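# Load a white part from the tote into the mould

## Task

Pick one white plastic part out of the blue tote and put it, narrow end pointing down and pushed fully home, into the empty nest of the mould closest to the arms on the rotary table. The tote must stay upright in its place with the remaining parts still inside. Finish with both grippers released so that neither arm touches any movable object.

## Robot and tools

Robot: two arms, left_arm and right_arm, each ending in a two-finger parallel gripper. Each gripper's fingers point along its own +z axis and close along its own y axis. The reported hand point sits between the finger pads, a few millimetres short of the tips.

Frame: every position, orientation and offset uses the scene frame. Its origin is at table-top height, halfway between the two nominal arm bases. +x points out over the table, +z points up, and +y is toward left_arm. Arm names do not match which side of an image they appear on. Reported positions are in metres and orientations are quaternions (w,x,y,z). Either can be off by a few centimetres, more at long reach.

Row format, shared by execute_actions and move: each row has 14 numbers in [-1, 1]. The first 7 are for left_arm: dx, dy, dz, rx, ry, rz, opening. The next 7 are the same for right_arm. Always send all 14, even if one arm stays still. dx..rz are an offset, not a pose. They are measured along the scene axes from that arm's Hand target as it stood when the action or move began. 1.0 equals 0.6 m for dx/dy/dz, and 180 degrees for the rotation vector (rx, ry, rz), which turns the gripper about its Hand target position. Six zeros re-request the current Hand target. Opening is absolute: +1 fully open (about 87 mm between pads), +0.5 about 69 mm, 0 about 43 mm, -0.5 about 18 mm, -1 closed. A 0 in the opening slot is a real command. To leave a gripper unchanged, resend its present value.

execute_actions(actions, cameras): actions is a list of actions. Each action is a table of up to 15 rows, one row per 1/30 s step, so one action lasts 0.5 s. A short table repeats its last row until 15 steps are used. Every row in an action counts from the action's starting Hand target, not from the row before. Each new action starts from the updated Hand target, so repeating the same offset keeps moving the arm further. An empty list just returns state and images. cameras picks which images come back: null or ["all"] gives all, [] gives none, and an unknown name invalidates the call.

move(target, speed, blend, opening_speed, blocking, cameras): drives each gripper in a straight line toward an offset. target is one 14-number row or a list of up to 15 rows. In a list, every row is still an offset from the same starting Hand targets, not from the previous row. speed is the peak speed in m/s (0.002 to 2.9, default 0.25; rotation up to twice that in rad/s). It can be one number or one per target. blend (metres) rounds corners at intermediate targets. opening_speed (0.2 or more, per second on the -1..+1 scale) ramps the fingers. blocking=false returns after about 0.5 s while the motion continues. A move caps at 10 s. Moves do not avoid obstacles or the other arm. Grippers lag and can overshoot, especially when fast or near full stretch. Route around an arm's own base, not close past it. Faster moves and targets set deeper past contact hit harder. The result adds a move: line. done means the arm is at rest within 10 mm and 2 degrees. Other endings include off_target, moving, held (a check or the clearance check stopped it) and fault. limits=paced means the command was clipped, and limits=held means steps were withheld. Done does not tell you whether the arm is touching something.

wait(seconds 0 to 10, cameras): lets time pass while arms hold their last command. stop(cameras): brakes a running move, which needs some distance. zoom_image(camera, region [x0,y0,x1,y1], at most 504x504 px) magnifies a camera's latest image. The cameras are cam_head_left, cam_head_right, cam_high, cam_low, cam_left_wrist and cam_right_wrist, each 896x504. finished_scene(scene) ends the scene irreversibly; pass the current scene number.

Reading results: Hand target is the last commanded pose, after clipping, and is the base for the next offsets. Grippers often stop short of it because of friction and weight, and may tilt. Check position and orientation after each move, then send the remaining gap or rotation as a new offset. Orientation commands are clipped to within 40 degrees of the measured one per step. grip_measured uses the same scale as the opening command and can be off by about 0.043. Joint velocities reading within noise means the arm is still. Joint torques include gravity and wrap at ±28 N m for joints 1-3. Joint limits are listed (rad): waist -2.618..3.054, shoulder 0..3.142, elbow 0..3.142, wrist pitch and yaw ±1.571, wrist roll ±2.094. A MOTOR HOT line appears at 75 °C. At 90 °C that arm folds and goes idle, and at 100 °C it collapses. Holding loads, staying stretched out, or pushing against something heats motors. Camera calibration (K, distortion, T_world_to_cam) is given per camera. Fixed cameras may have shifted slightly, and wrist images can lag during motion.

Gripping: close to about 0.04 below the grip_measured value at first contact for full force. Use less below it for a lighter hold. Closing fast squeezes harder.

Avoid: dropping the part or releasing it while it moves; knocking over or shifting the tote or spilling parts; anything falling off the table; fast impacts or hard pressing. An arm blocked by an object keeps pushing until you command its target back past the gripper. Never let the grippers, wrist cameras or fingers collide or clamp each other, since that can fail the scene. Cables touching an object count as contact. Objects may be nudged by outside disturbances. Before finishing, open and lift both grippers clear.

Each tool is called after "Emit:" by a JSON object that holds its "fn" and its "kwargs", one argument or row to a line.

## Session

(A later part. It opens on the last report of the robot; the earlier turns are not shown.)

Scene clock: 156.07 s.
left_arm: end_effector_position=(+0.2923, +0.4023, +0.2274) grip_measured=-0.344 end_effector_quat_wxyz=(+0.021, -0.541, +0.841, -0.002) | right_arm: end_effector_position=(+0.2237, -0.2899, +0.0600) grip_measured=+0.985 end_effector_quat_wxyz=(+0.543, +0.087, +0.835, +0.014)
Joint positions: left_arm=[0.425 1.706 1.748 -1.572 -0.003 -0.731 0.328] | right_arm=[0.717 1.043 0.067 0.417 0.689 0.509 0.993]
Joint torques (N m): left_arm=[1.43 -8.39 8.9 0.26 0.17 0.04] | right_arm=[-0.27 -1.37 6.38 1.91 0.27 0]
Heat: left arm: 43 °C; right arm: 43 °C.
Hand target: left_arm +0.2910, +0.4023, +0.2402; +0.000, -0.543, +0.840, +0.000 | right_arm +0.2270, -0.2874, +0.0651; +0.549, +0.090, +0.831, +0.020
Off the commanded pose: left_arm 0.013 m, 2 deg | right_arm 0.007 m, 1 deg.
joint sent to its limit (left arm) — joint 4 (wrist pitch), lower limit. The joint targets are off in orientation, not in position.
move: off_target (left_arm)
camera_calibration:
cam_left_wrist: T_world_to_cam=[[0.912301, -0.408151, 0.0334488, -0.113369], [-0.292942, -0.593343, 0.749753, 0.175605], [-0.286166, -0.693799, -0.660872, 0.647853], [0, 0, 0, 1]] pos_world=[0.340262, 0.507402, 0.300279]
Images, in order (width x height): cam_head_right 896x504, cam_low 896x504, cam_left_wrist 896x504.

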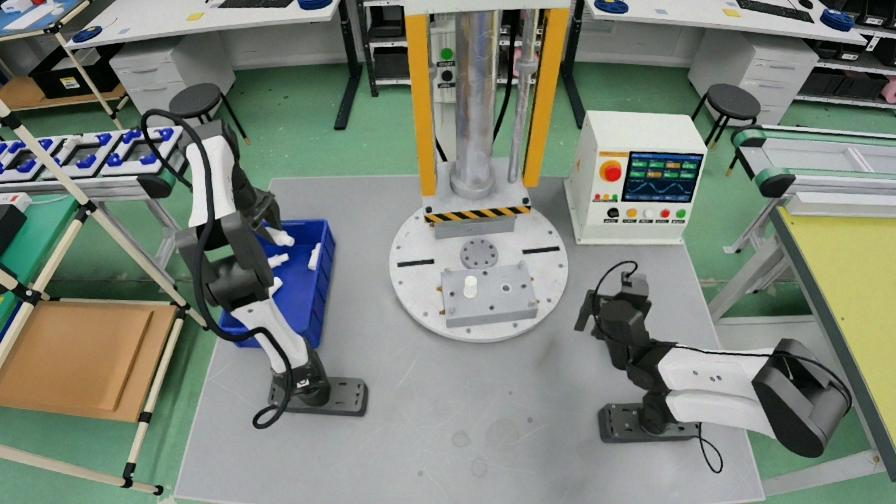

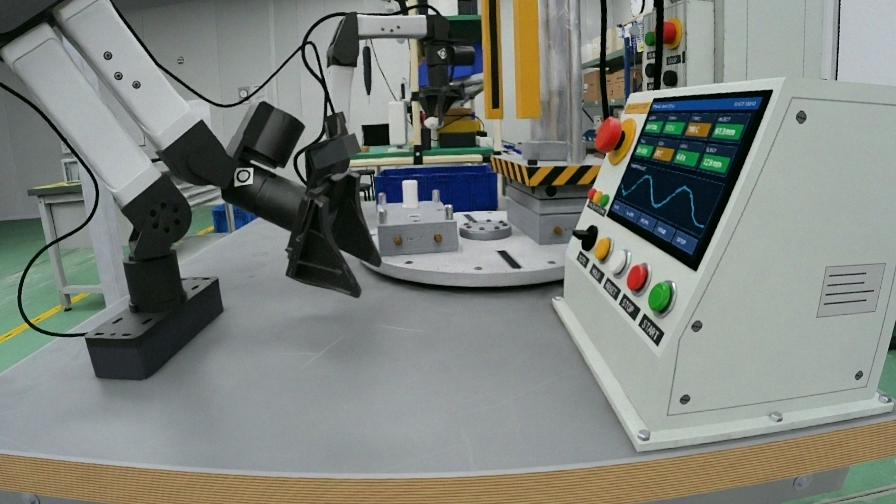

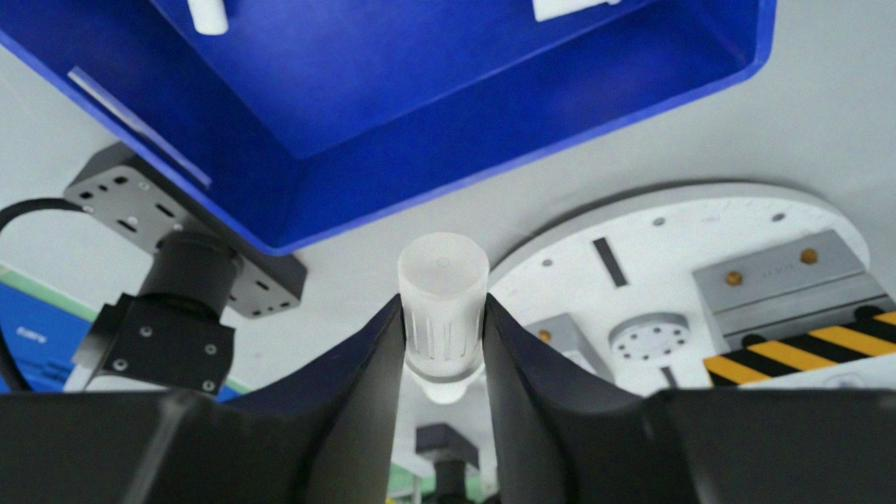

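Emit:
{"fn": "move", "kwargs": {
  "target": [-0.15,-0.80,-0.05,0.167,-0.285,-0.36,-0.6,0,0,0,0,0,0,1],
  "speed": 0.25
}}

Scene clock: 188.07 s.
left_arm: end_effector_position=(+0.1961, -0.0697, +0.2052) grip_measured=-0.344 end_effector_quat_wxyz=(+0.455, +0.044, +0.889, -0.015) | right_arm: end_effector_position=(+0.2237, -0.2899, +0.0600) grip_measured=+0.985 end_effector_quat_wxyz=(+0.543, +0.087, +0.835, +0.014)
Joint positions: left_arm=[-1.424 1.909 1.738 -1.11 -0.913 -1.193 0.328] | right_arm=[0.717 1.043 0.067 0.417 0.689 0.509 0.993]
Joint torques (N m): left_arm=[0.59 -7.23 10 0.88 -0.72 0.06] | right_arm=[-0.36 -1.35 6.27 1.93 0.29 0.01]
Heat: left arm: 43 °C; right arm: 43 °C.
Hand target: left_arm +0.2008, -0.0777, +0.2103; +0.469, +0.039, +0.882, -0.021 | right_arm +0.2270, -0.2874, +0.0651; +0.549, +0.090, +0.831, +0.020
Off the commanded pose: left_arm 0.011 m, 2 deg | right_arm 0.007 m, 1 deg.
move: off_target (left_arm)
camera_calibration:
cam_left_wrist: T_world_to_cam=[[-0.0949331, -0.995476, -0.00383635, -0.0532472], [-0.993409, 0.0949832, -0.0641696, 0.236369], [0.0642437, -0.00228076, -0.997932, 0.326858], [0, 0, 0, 1]] pos_world=[0.208758, -0.074712, 0.341146]

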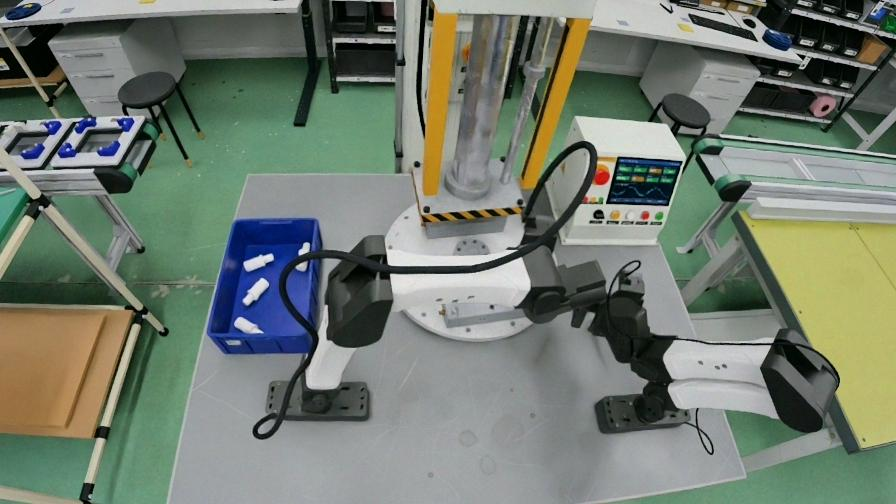

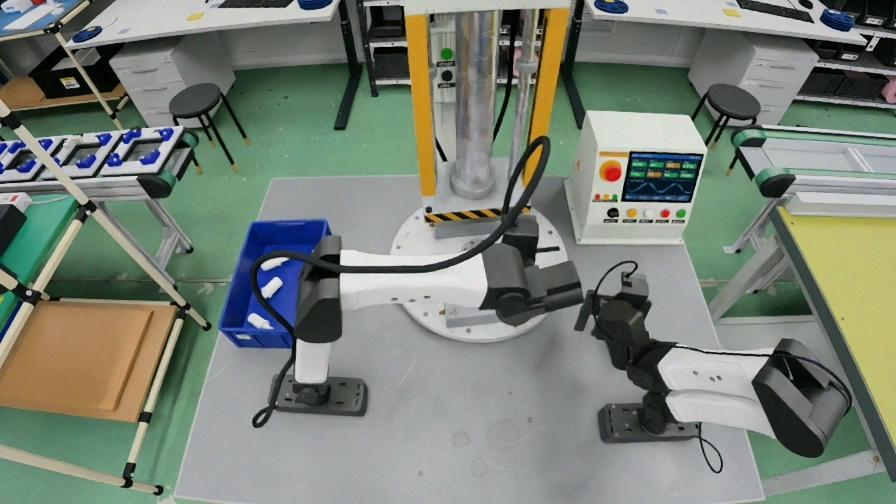

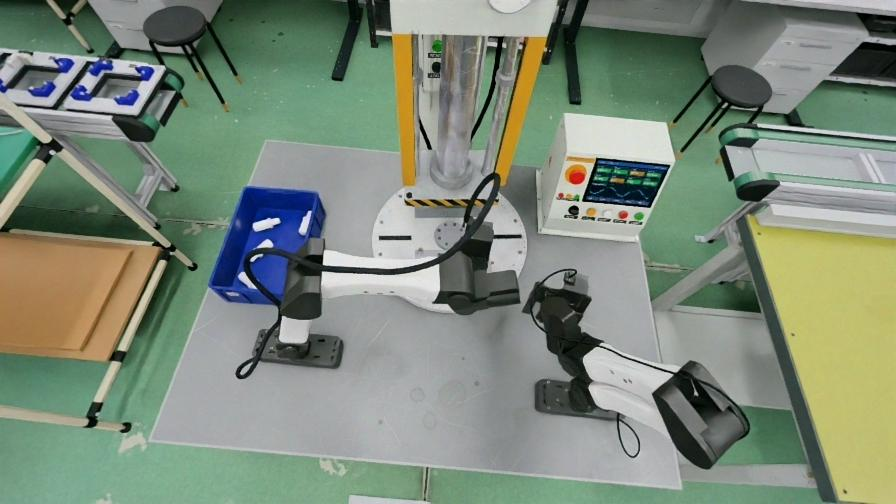

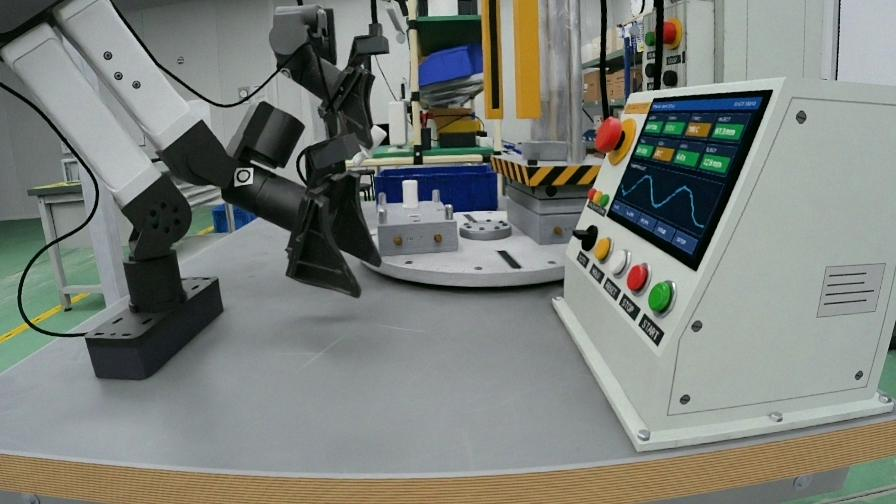

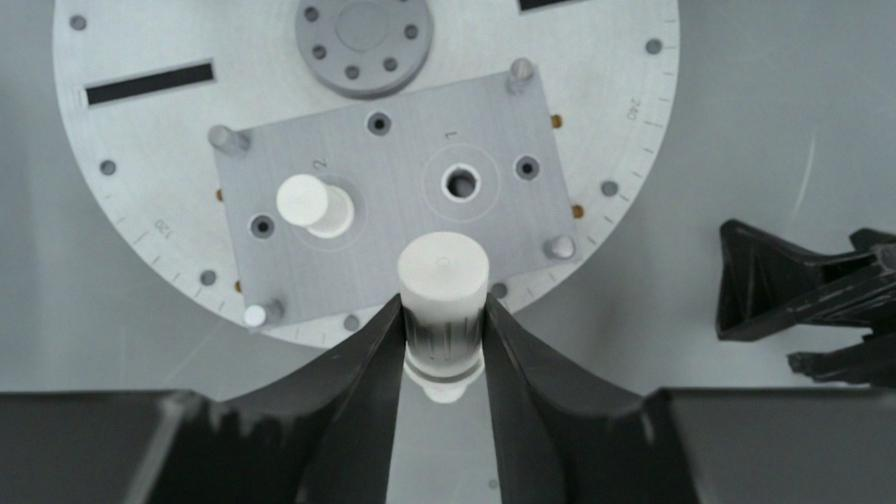

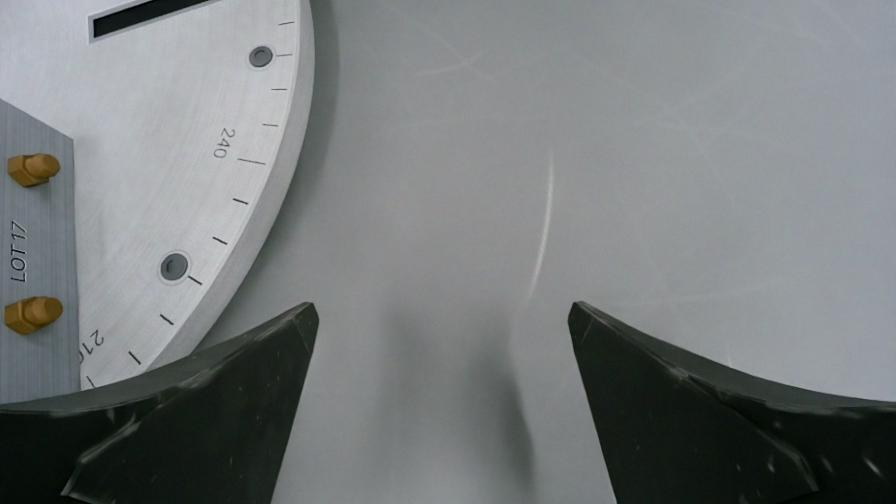

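Emit:
{"fn": "move", "kwargs": {
  "target": [0.05,-0.017,-0.025,-0.0083,-0.189,0.0274,-0.6,0,0,0,0,0,0,1],
  "speed": 0.2
}}

Scene clock: 217.70 s.
left_arm: end_effector_position=(+0.2322, -0.0906, +0.1786) grip_measured=-0.344 end_effector_quat_wxyz=(+0.692, +0.008, +0.721, +0.027) | right_arm: end_effector_position=(+0.2237, -0.2899, +0.0600) grip_measured=+0.985 end_effector_quat_wxyz=(+0.543, +0.087, +0.835, +0.014)
Joint positions: left_arm=[-1.483 2.007 1.314 -0.007 -1.509 -0.65 0.328] | right_arm=[0.717 1.043 0.067 0.417 0.689 0.509 0.993]
Joint torques (N m): left_arm=[0.38 -12.4 6.28 1.29 -0.44 0] | right_arm=[-0.28 -1.48 6.39 1.92 0.27 0.02]
Motor temperatures (°C): left_arm=[29 40 45 31 28 29 29] | right_arm=[31 39 43 37 27 28 31]
Heat: left arm: 45 °C; right arm: 43 °C.
Hand target: left_arm +0.2309, -0.0879, +0.1952; +0.707, +0.000, +0.707, +0.000 | right_arm +0.2270, -0.2874, +0.0651; +0.549, +0.090, +0.831, +0.020
Off the commanded pose: left_arm 0.017 m, 4 deg | right_arm 0.007 m, 1 deg.
move: off_target (left_arm)
camera_calibration:
cam_left_wrist: T_world_to_cam=[[0.0183146, -0.998919, -0.0427207, -0.0904478], [-0.796333, 0.0112631, -0.604753, 0.315724], [0.604581, 0.0450958, -0.795266, 0.140623], [0, 0, 0, 1]] pos_world=[0.16806, -0.100248, 0.298904]

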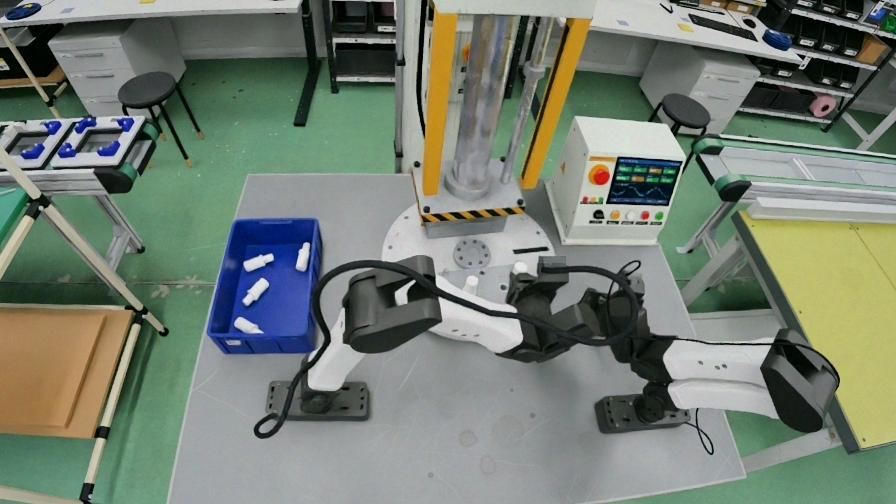

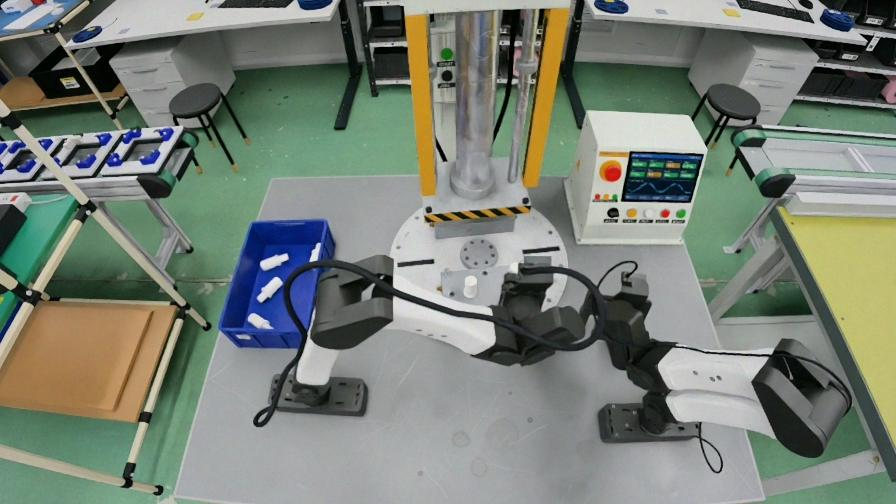

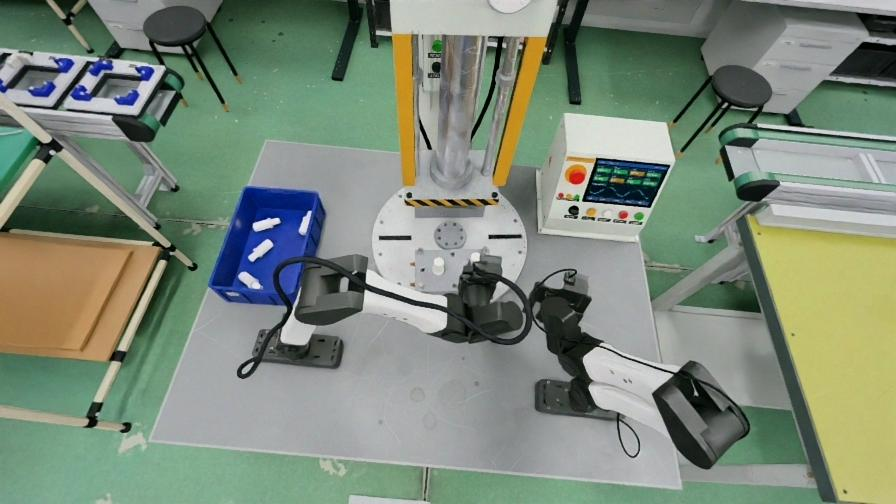

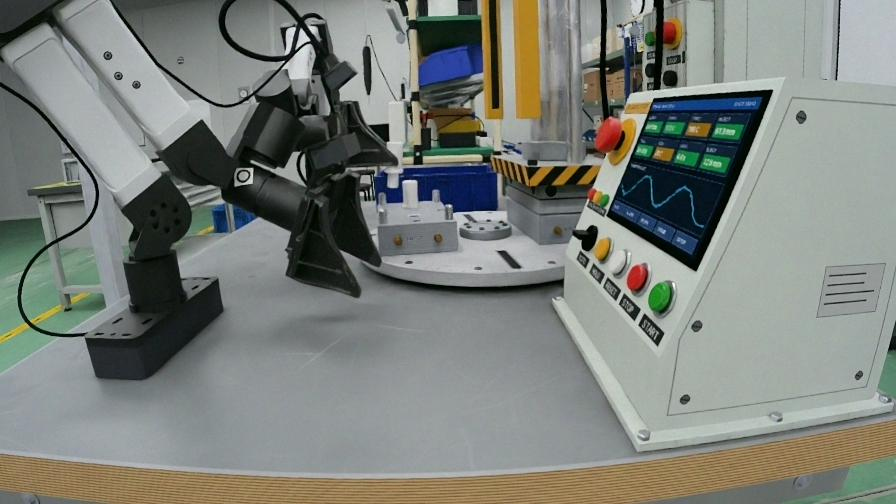

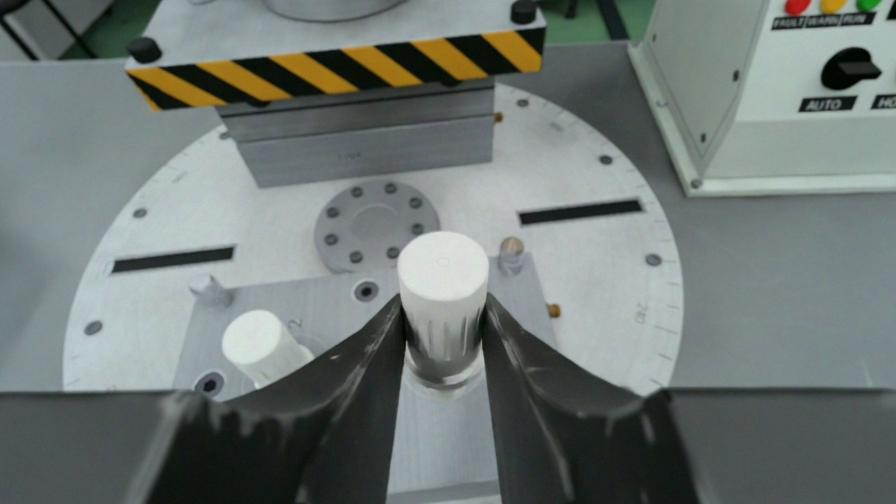

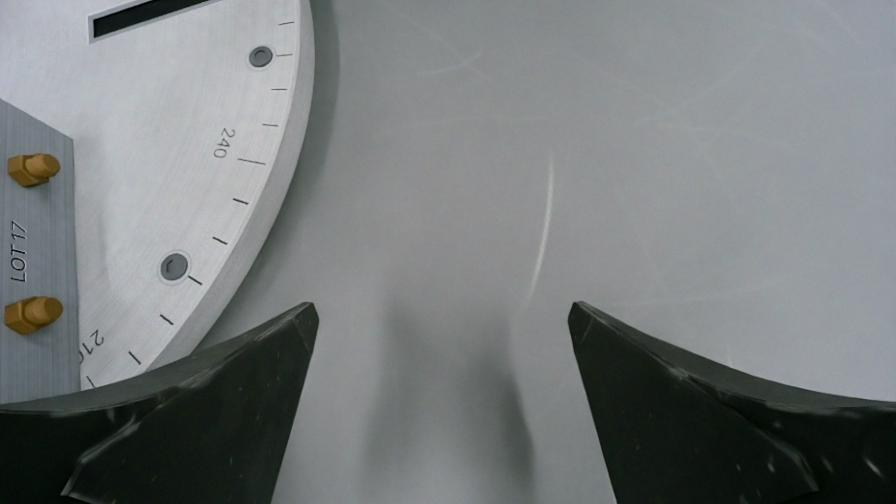

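Emit:
{"fn": "move", "kwargs": {
  "target": [0.054,0.003,-0.02,0,0,-0.0833,-0.6,0,-0.2,0.1,0,0,0,1],
  "speed": 0.15
}}

Emit:
{"fn": "zoom_image", "kwargs": {
  "camera": "cam_low",
  "region": [330, 90, 510, 280]
}}

Emit:
{"fn": "zoom_image", "kwargs": {
  "camera": "cam_left_wrist",
  "region": [300, 180, 600, 504]
}}

Scene clock: 241.00 s.
left_arm: end_effector_position=(+0.2618, -0.0865, +0.1826) grip_measured=-0.344 end_effector_quat_wxyz=(+0.699, +0.093, +0.703, -0.085) | right_arm: end_effector_position=(+0.2232, -0.4062, +0.1130) grip_measured=+0.985 end_effector_quat_wxyz=(+0.542, +0.097, +0.835, +0.021)
Joint positions: left_arm=[-1.381 1.896 0.918 0.96 -1.14 -0.005 0.328] | right_arm=[-0.252 0.522 0.172 -0.082 -0.18 0.071 0.993]
Joint torques (N m): left_arm=[1.21 -8.01 5.68 1.72 0.23 0.07] | right_arm=[-0.83 0.79 10.14 2 -0.11 -0.14]
Motor temperatures (°C): left_arm=[29 48 45 32 28 29 29] | right_arm=[31 38 44 37 27 28 31]
Heat: left arm: 48 °C; right arm: 44 °C.
Hand target: left_arm +0.2634, -0.0861, +0.1834; +0.701, +0.092, +0.701, -0.092 | right_arm +0.2270, -0.4074, +0.1250; +0.549, +0.090, +0.831, +0.020
Off the commanded pose: left_arm 0.002 m, 1 deg | right_arm 0.013 m, 1 deg.
move: off_target (right_arm)
camera_calibration:
cam_left_wrist: T_world_to_cam=[[-0.257801, -0.966189, -0.00420016, -0.0185962], [-0.748661, 0.202504, -0.631267, 0.350437], [0.610774, -0.159597, -0.775554, 0.102781], [0, 0, 0, 1]] pos_world=[0.194789, -0.0725287, 0.300854]
cam_right_wrist: T_world_to_cam=[[-0.149961, -0.980412, -0.127686, -0.354389], [-0.941349, 0.181069, -0.284739, 0.341245], [0.302281, 0.077497, -0.950063, 0.212922], [0, 0, 0, 1]] pos_world=[0.203724, -0.425737, 0.254205]

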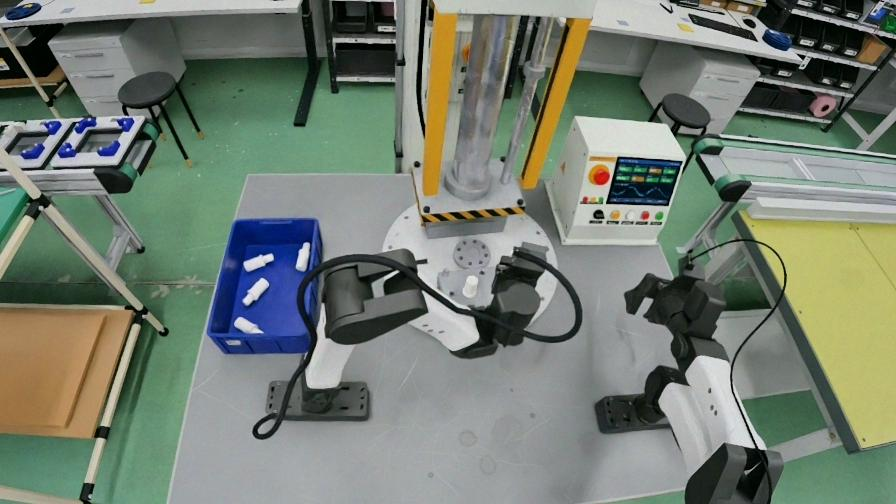

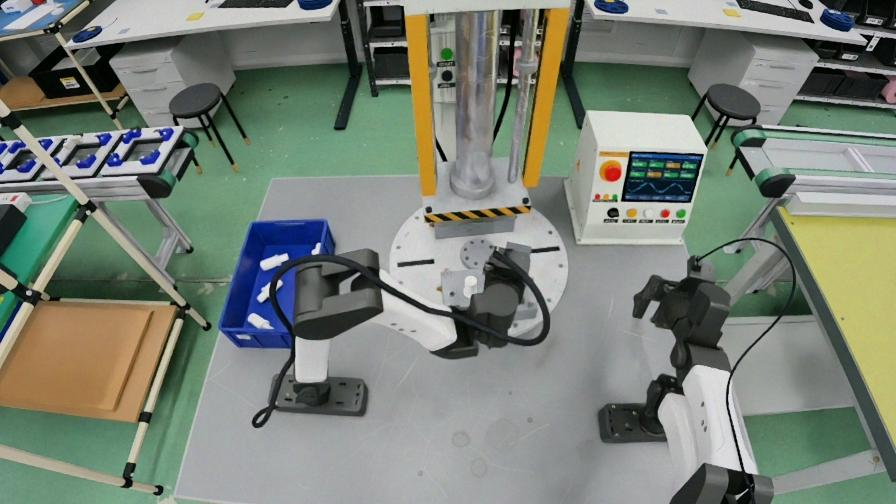

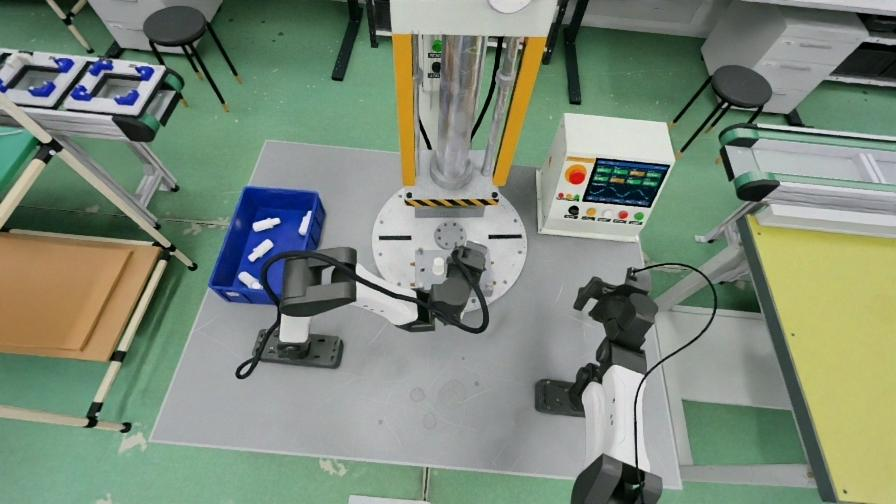

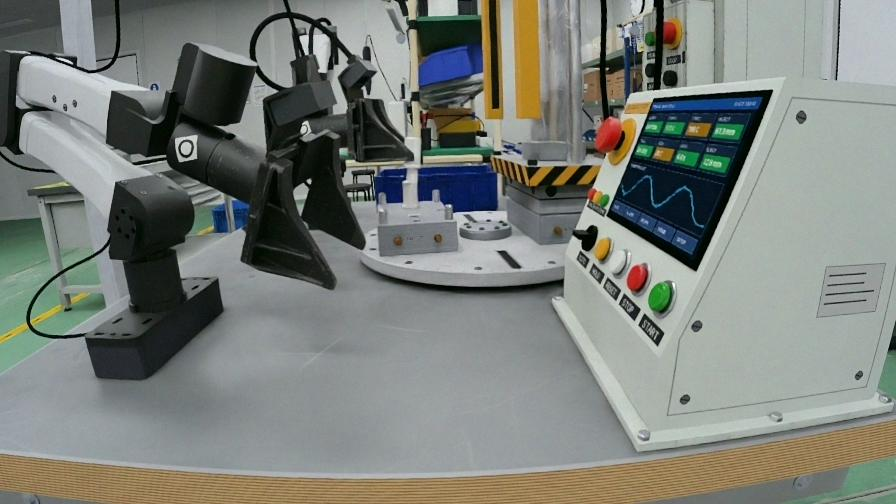

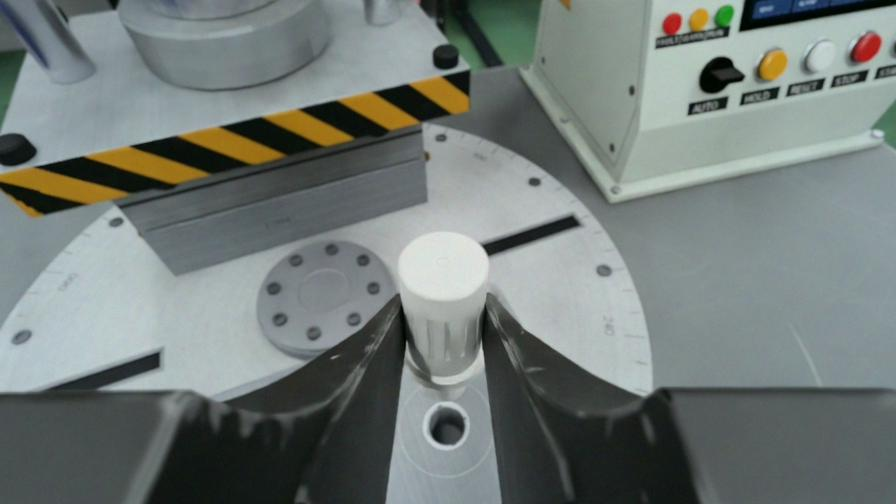

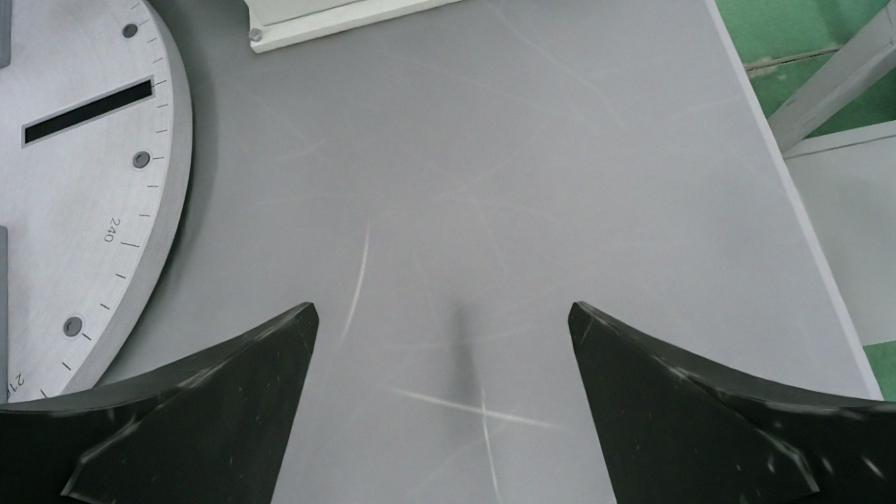

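Scaled by 2.653 from the camera's 896x504 image, which has a finer 1280x720 frame.

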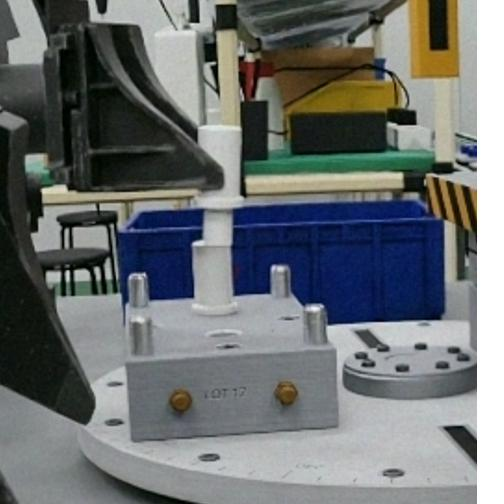

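Scaled by 1.556 from the camera's 896x504 image, which has a finer 1280x720 frame.

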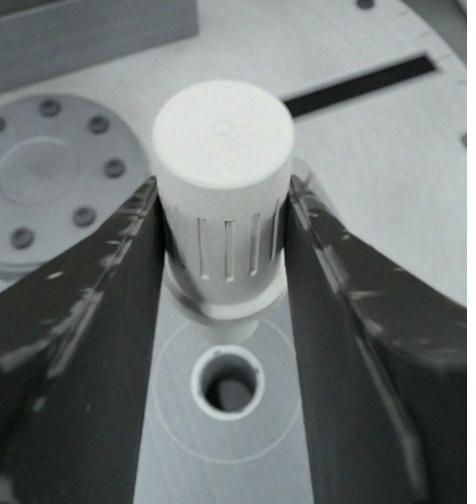

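Emit:
{"fn": "zoom_image", "kwargs": {
  "camera": "cam_low",
  "region": [380, 130, 450, 230]
}}

Emit:
{"fn": "zoom_image", "kwargs": {
  "camera": "cam_left_wrist",
  "region": [380, 360, 520, 480]
}}

Scaled by 5.040 from the camera's 896x504 image, which has a finer 1280x720 frame.

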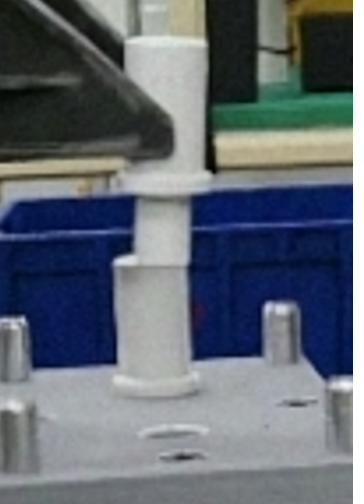

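Scaled by 3.600 from the camera's 896x504 image, which has a finer 1280x720 frame.

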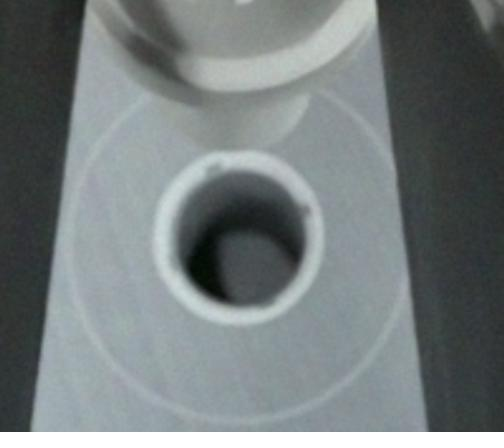

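Emit:
{"fn": "move", "kwargs": {
  "target": [0,0,-0.025,-0.0047,-0.0177,0,-0.6,0,0,0,0,0,0,1],
  "speed": 0.1,
  "cameras": ["cam_low","cam_left_wrist","cam_head_right"]
}}

Emit:
{"fn": "zoom_image", "kwargs": {
  "camera": "cam_low",
  "region": [380, 130, 450, 230]
}}

Emit:
{"fn": "zoom_image", "kwargs": {
  "camera": "cam_left_wrist",
  "region": [380, 360, 520, 480]
}}

Scene clock: 288.57 s.
left_arm: end_effector_position=(+0.2634, -0.0842, +0.1723) grip_measured=-0.344 end_effector_quat_wxyz=(+0.718, +0.092, +0.685, -0.085) | right_arm: end_effector_position=(+0.2231, -0.4061, +0.1128) grip_measured=+0.985 end_effector_quat_wxyz=(+0.541, +0.097, +0.835, +0.021)
Joint positions: left_arm=[-1.381 1.975 0.879 1.203 -1.14 0.113 0.328] | right_arm=[-0.252 0.522 0.172 -0.083 -0.181 0.071 0.993]
Joint torques (N m): left_arm=[0.77 -6.37 5.31 1.96 0.28 0.01] | right_arm=[-0.77 0.83 10.13 2.01 -0.12 -0.11]
Motor temperatures (°C): left_arm=[29 44 42 35 28 29 30] | right_arm=[31 38 49 38 27 28 31]
Heat: left arm: 44 °C; right arm: 49 °C.
Hand target: left_arm +0.2634, -0.0861, +0.1683; +0.721, +0.089, +0.680, -0.095 | right_arm +0.2269, -0.4074, +0.1250; +0.549, +0.090, +0.831, +0.020
Off the commanded pose: left_arm 0.004 m, 1 deg | right_arm 0.013 m, 1 deg.
move: off_target (right_arm)
camera_calibration:
cam_left_wrist: T_world_to_cam=[[-0.255635, -0.966716, -0.0104803, -0.0155323], [-0.715563, 0.196488, -0.670344, 0.342278], [0.650092, -0.163864, -0.741976, 0.0776404], [0, 0, 0, 1]] pos_world=[0.190478, -0.0695466, 0.286889]
Images, in order (width x height): cam_head_right 896x504, cam_low 896x504, cam_left_wrist 896x504.

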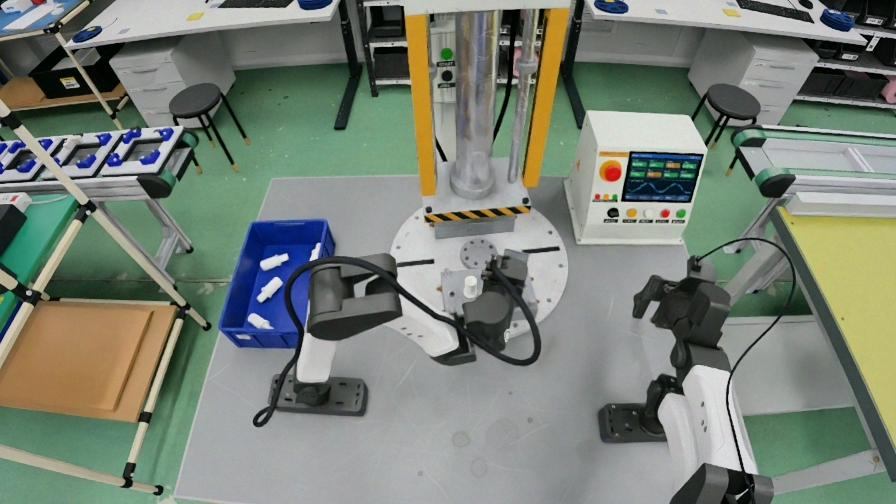

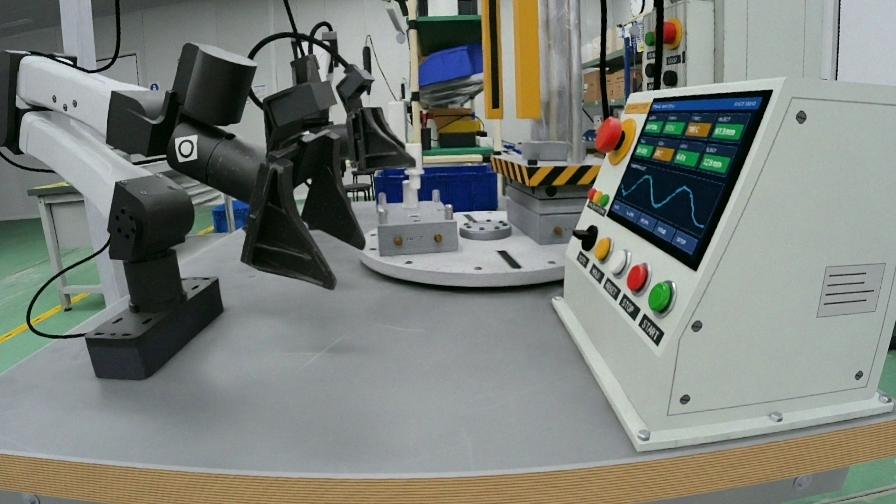

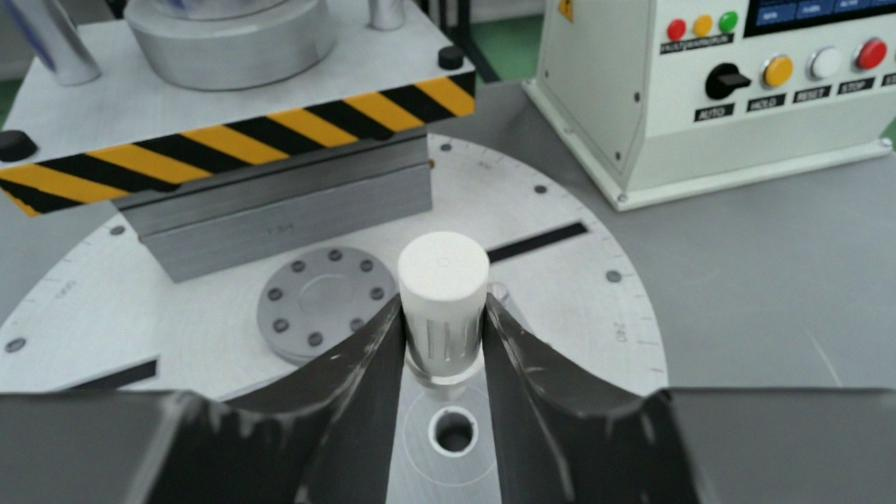

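Scaled by 5.040 from the camera's 896x504 image, which has a finer 1280x720 frame.

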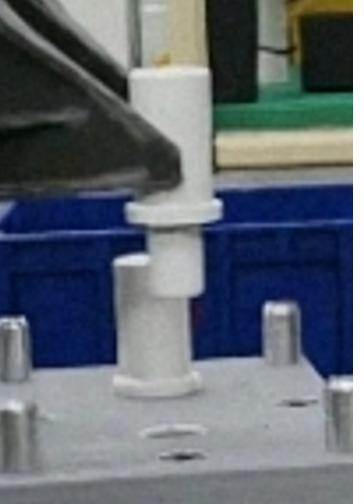

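Scaled by 3.600 from the camera's 896x504 image, which has a finer 1280x720 frame.

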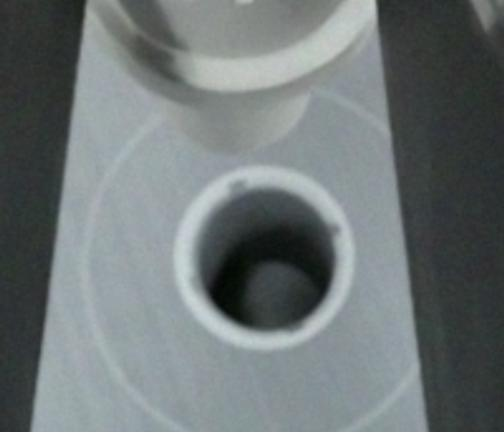

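Emit:
{"fn": "move", "kwargs": {
  "target": [-0.0033,-0.0055,-0.045,0,0,0,-0.6,0,0,0,0,0,0,1],
  "speed": 0.08,
  "cameras": ["cam_low","cam_left_wrist"]
}}

Emit:
{"fn": "zoom_image", "kwargs": {
  "camera": "cam_low",
  "region": [380, 130, 450, 230]
}}

Emit:
{"fn": "zoom_image", "kwargs": {
  "camera": "cam_left_wrist",
  "region": [380, 360, 520, 480]
}}

Scene clock: 299.10 s.
left_arm: end_effector_position=(+0.2640, -0.0873, +0.1431) grip_measured=-0.344 end_effector_quat_wxyz=(+0.716, +0.099, +0.687, -0.078) | right_arm: end_effector_position=(+0.2231, -0.4061, +0.1128) grip_measured=+0.985 end_effector_quat_wxyz=(+0.541, +0.097, +0.835, +0.021)
Joint positions: left_arm=[-1.381 2.072 0.879 1.28 -1.14 0.114 0.328] | right_arm=[-0.252 0.522 0.172 -0.083 -0.181 0.071 0.993]
Joint torques (N m): left_arm=[0.25 -6.72 4.72 2.14 0.19 -0.01] | right_arm=[-0.87 0.81 10.06 2.02 -0.11 -0.12]
Heat: left arm: 43 °C; right arm: 50 °C.
Hand target: left_arm +0.2614, -0.0894, +0.1413; +0.721, +0.089, +0.680, -0.095 | right_arm +0.2270, -0.4074, +0.1251; +0.549, +0.090, +0.831, +0.020
Off the commanded pose: left_arm 0.004 m, 2 deg | right_arm 0.013 m, 1 deg.
move: off_target (right_arm)
camera_calibration:
cam_left_wrist: T_world_to_cam=[[-0.255667, -0.966323, -0.0292223, -0.0160768], [-0.717818, 0.209992, -0.663808, 0.324491], [0.647589, -0.148738, -0.747332, 0.0578287], [0, 0, 0, 1]] pos_world=[0.191366, -0.0750748, 0.258147]
Images, in order (width x height): cam_low 896x504, cam_left_wrist 896x504.

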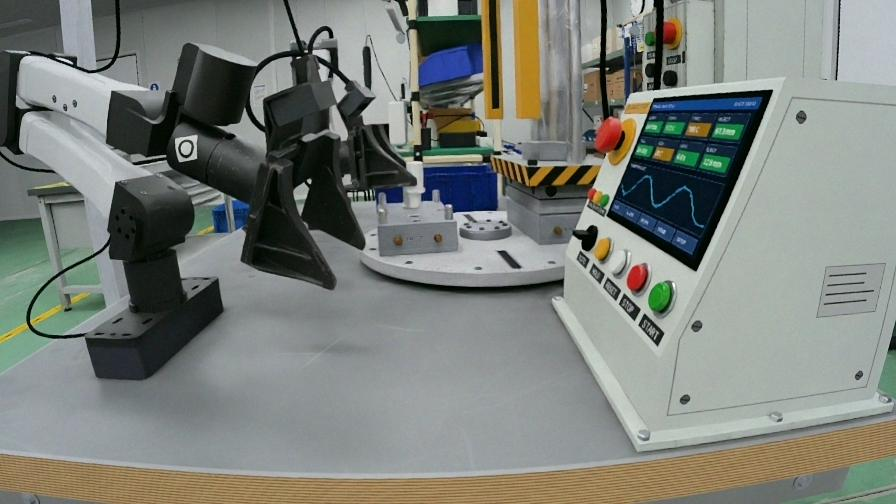

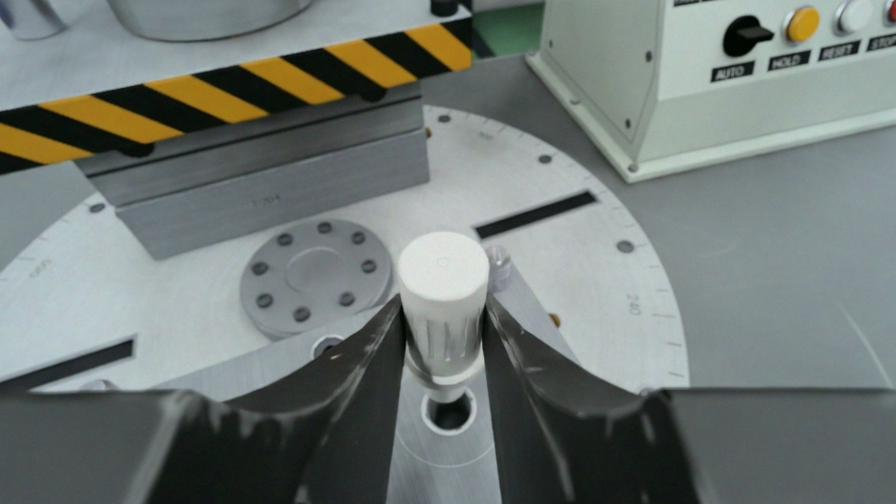

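Scaled by 5.040 from the camera's 896x504 image, which has a finer 1280x720 frame.

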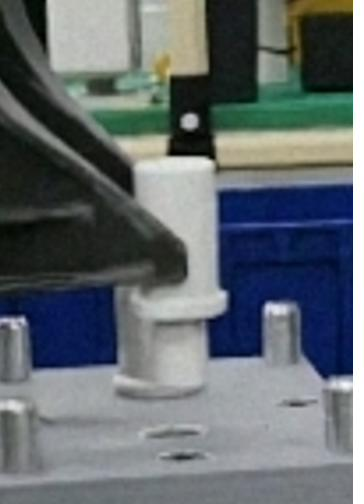

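Scaled by 3.600 from the camera's 896x504 image, which has a finer 1280x720 frame.

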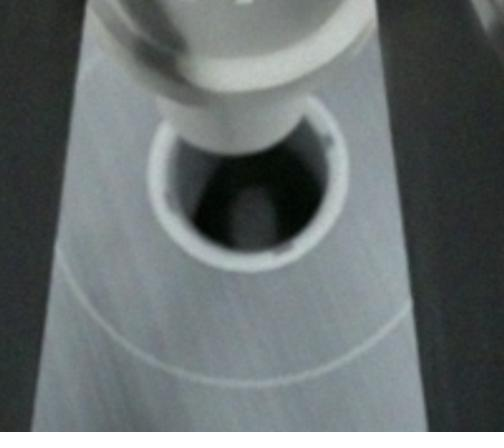

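Emit:
{"fn": "move", "kwargs": {
  "target": [-0.003,0.0006,-0.013,-0.0107,0.0029,0,-0.6,0,0,0,0,0,0,1],
  "speed": 0.08,
  "cameras": ["cam_low","cam_left_wrist"]
}}

Emit:
{"fn": "zoom_image", "kwargs": {
  "camera": "cam_low",
  "region": [380, 130, 450, 230]
}}

Emit:
{"fn": "zoom_image", "kwargs": {
  "camera": "cam_left_wrist",
  "region": [380, 360, 520, 480]
}}

Scene clock: 313.13 s.
left_arm: end_effector_position=(+0.2634, -0.0863, +0.1342) grip_measured=-0.344 end_effector_quat_wxyz=(+0.714, +0.096, +0.689, -0.082) | right_arm: end_effector_position=(+0.2231, -0.4061, +0.1127) grip_measured=+0.985 end_effector_quat_wxyz=(+0.541, +0.097, +0.835, +0.021)
Joint positions: left_arm=[-1.381 2.094 0.868 1.304 -1.14 0.094 0.328] | right_arm=[-0.252 0.522 0.172 -0.084 -0.181 0.071 0.993]
Joint torques (N m): left_arm=[-0.03 -6.76 4.62 2.17 0.13 -0.17] | right_arm=[-0.83 0.73 10.1 2.04 -0.1 -0.13]
Heat: left arm: 43 °C; right arm: 51 °C.
Hand target: left_arm +0.2596, -0.0890, +0.1334; +0.719, +0.077, +0.682, -0.106 | right_arm +0.2270, -0.4074, +0.1250; +0.549, +0.090, +0.831, +0.019
Off the commanded pose: left_arm 0.005 m, 4 deg | right_arm 0.013 m, 1 deg.
move: off_target (left_arm, right_arm)
camera_calibration:
cam_left_wrist: T_world_to_cam=[[-0.256507, -0.966395, -0.0168976, -0.016898], [-0.722149, 0.203239, -0.661207, 0.31823], [0.642421, -0.157401, -0.750013, 0.0526669], [0, 0, 0, 1]] pos_world=[0.191641, -0.072717, 0.249631]
Images, in order (width x height): cam_low 896x504, cam_left_wrist 896x504.

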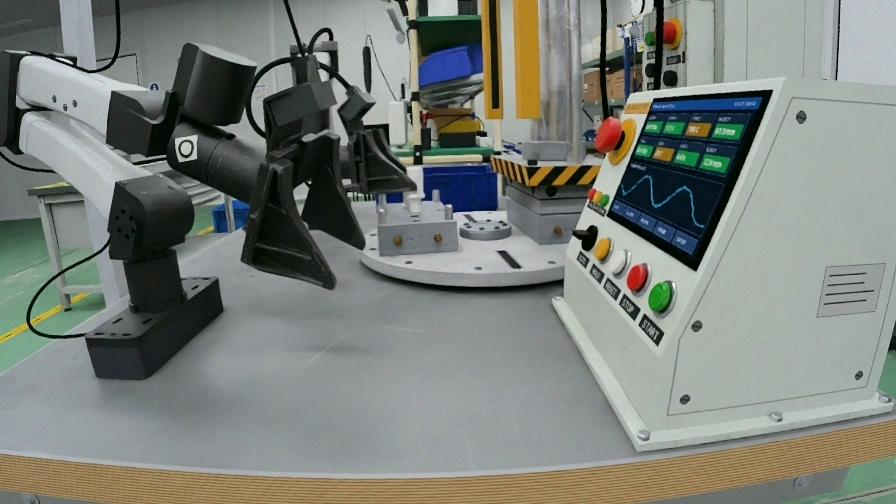

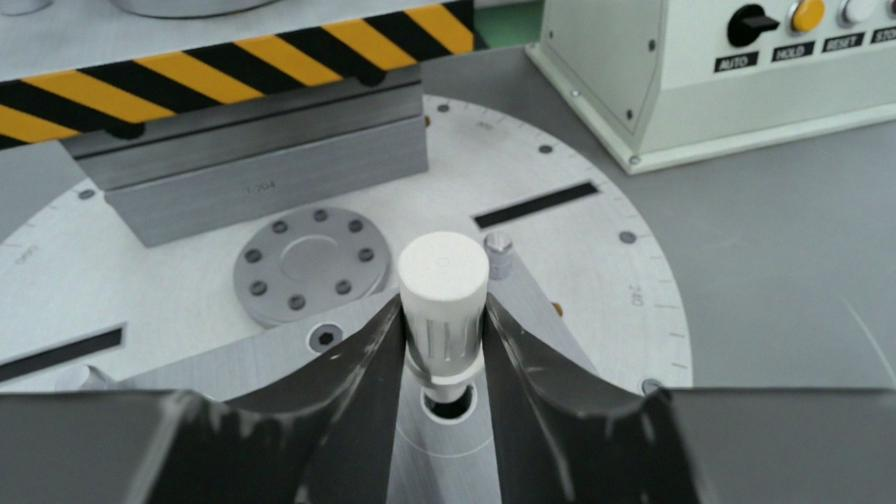

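Scaled by 5.040 from the camera's 896x504 image, which has a finer 1280x720 frame.

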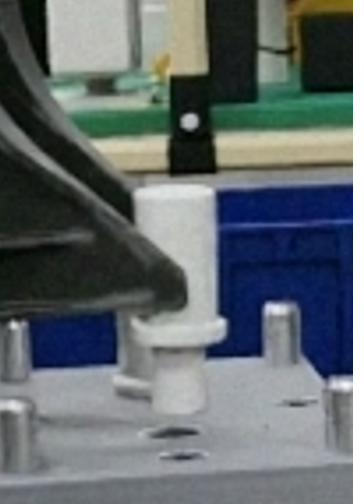

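Scaled by 3.600 from the camera's 896x504 image, which has a finer 1280x720 frame.

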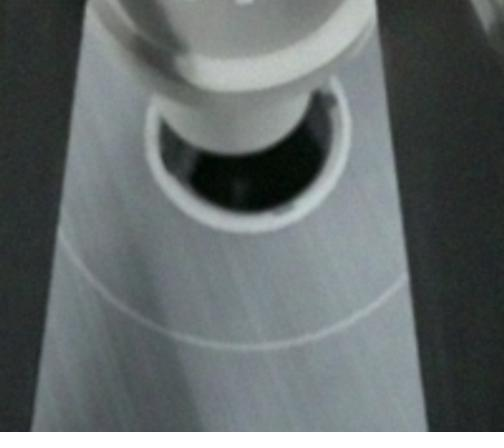

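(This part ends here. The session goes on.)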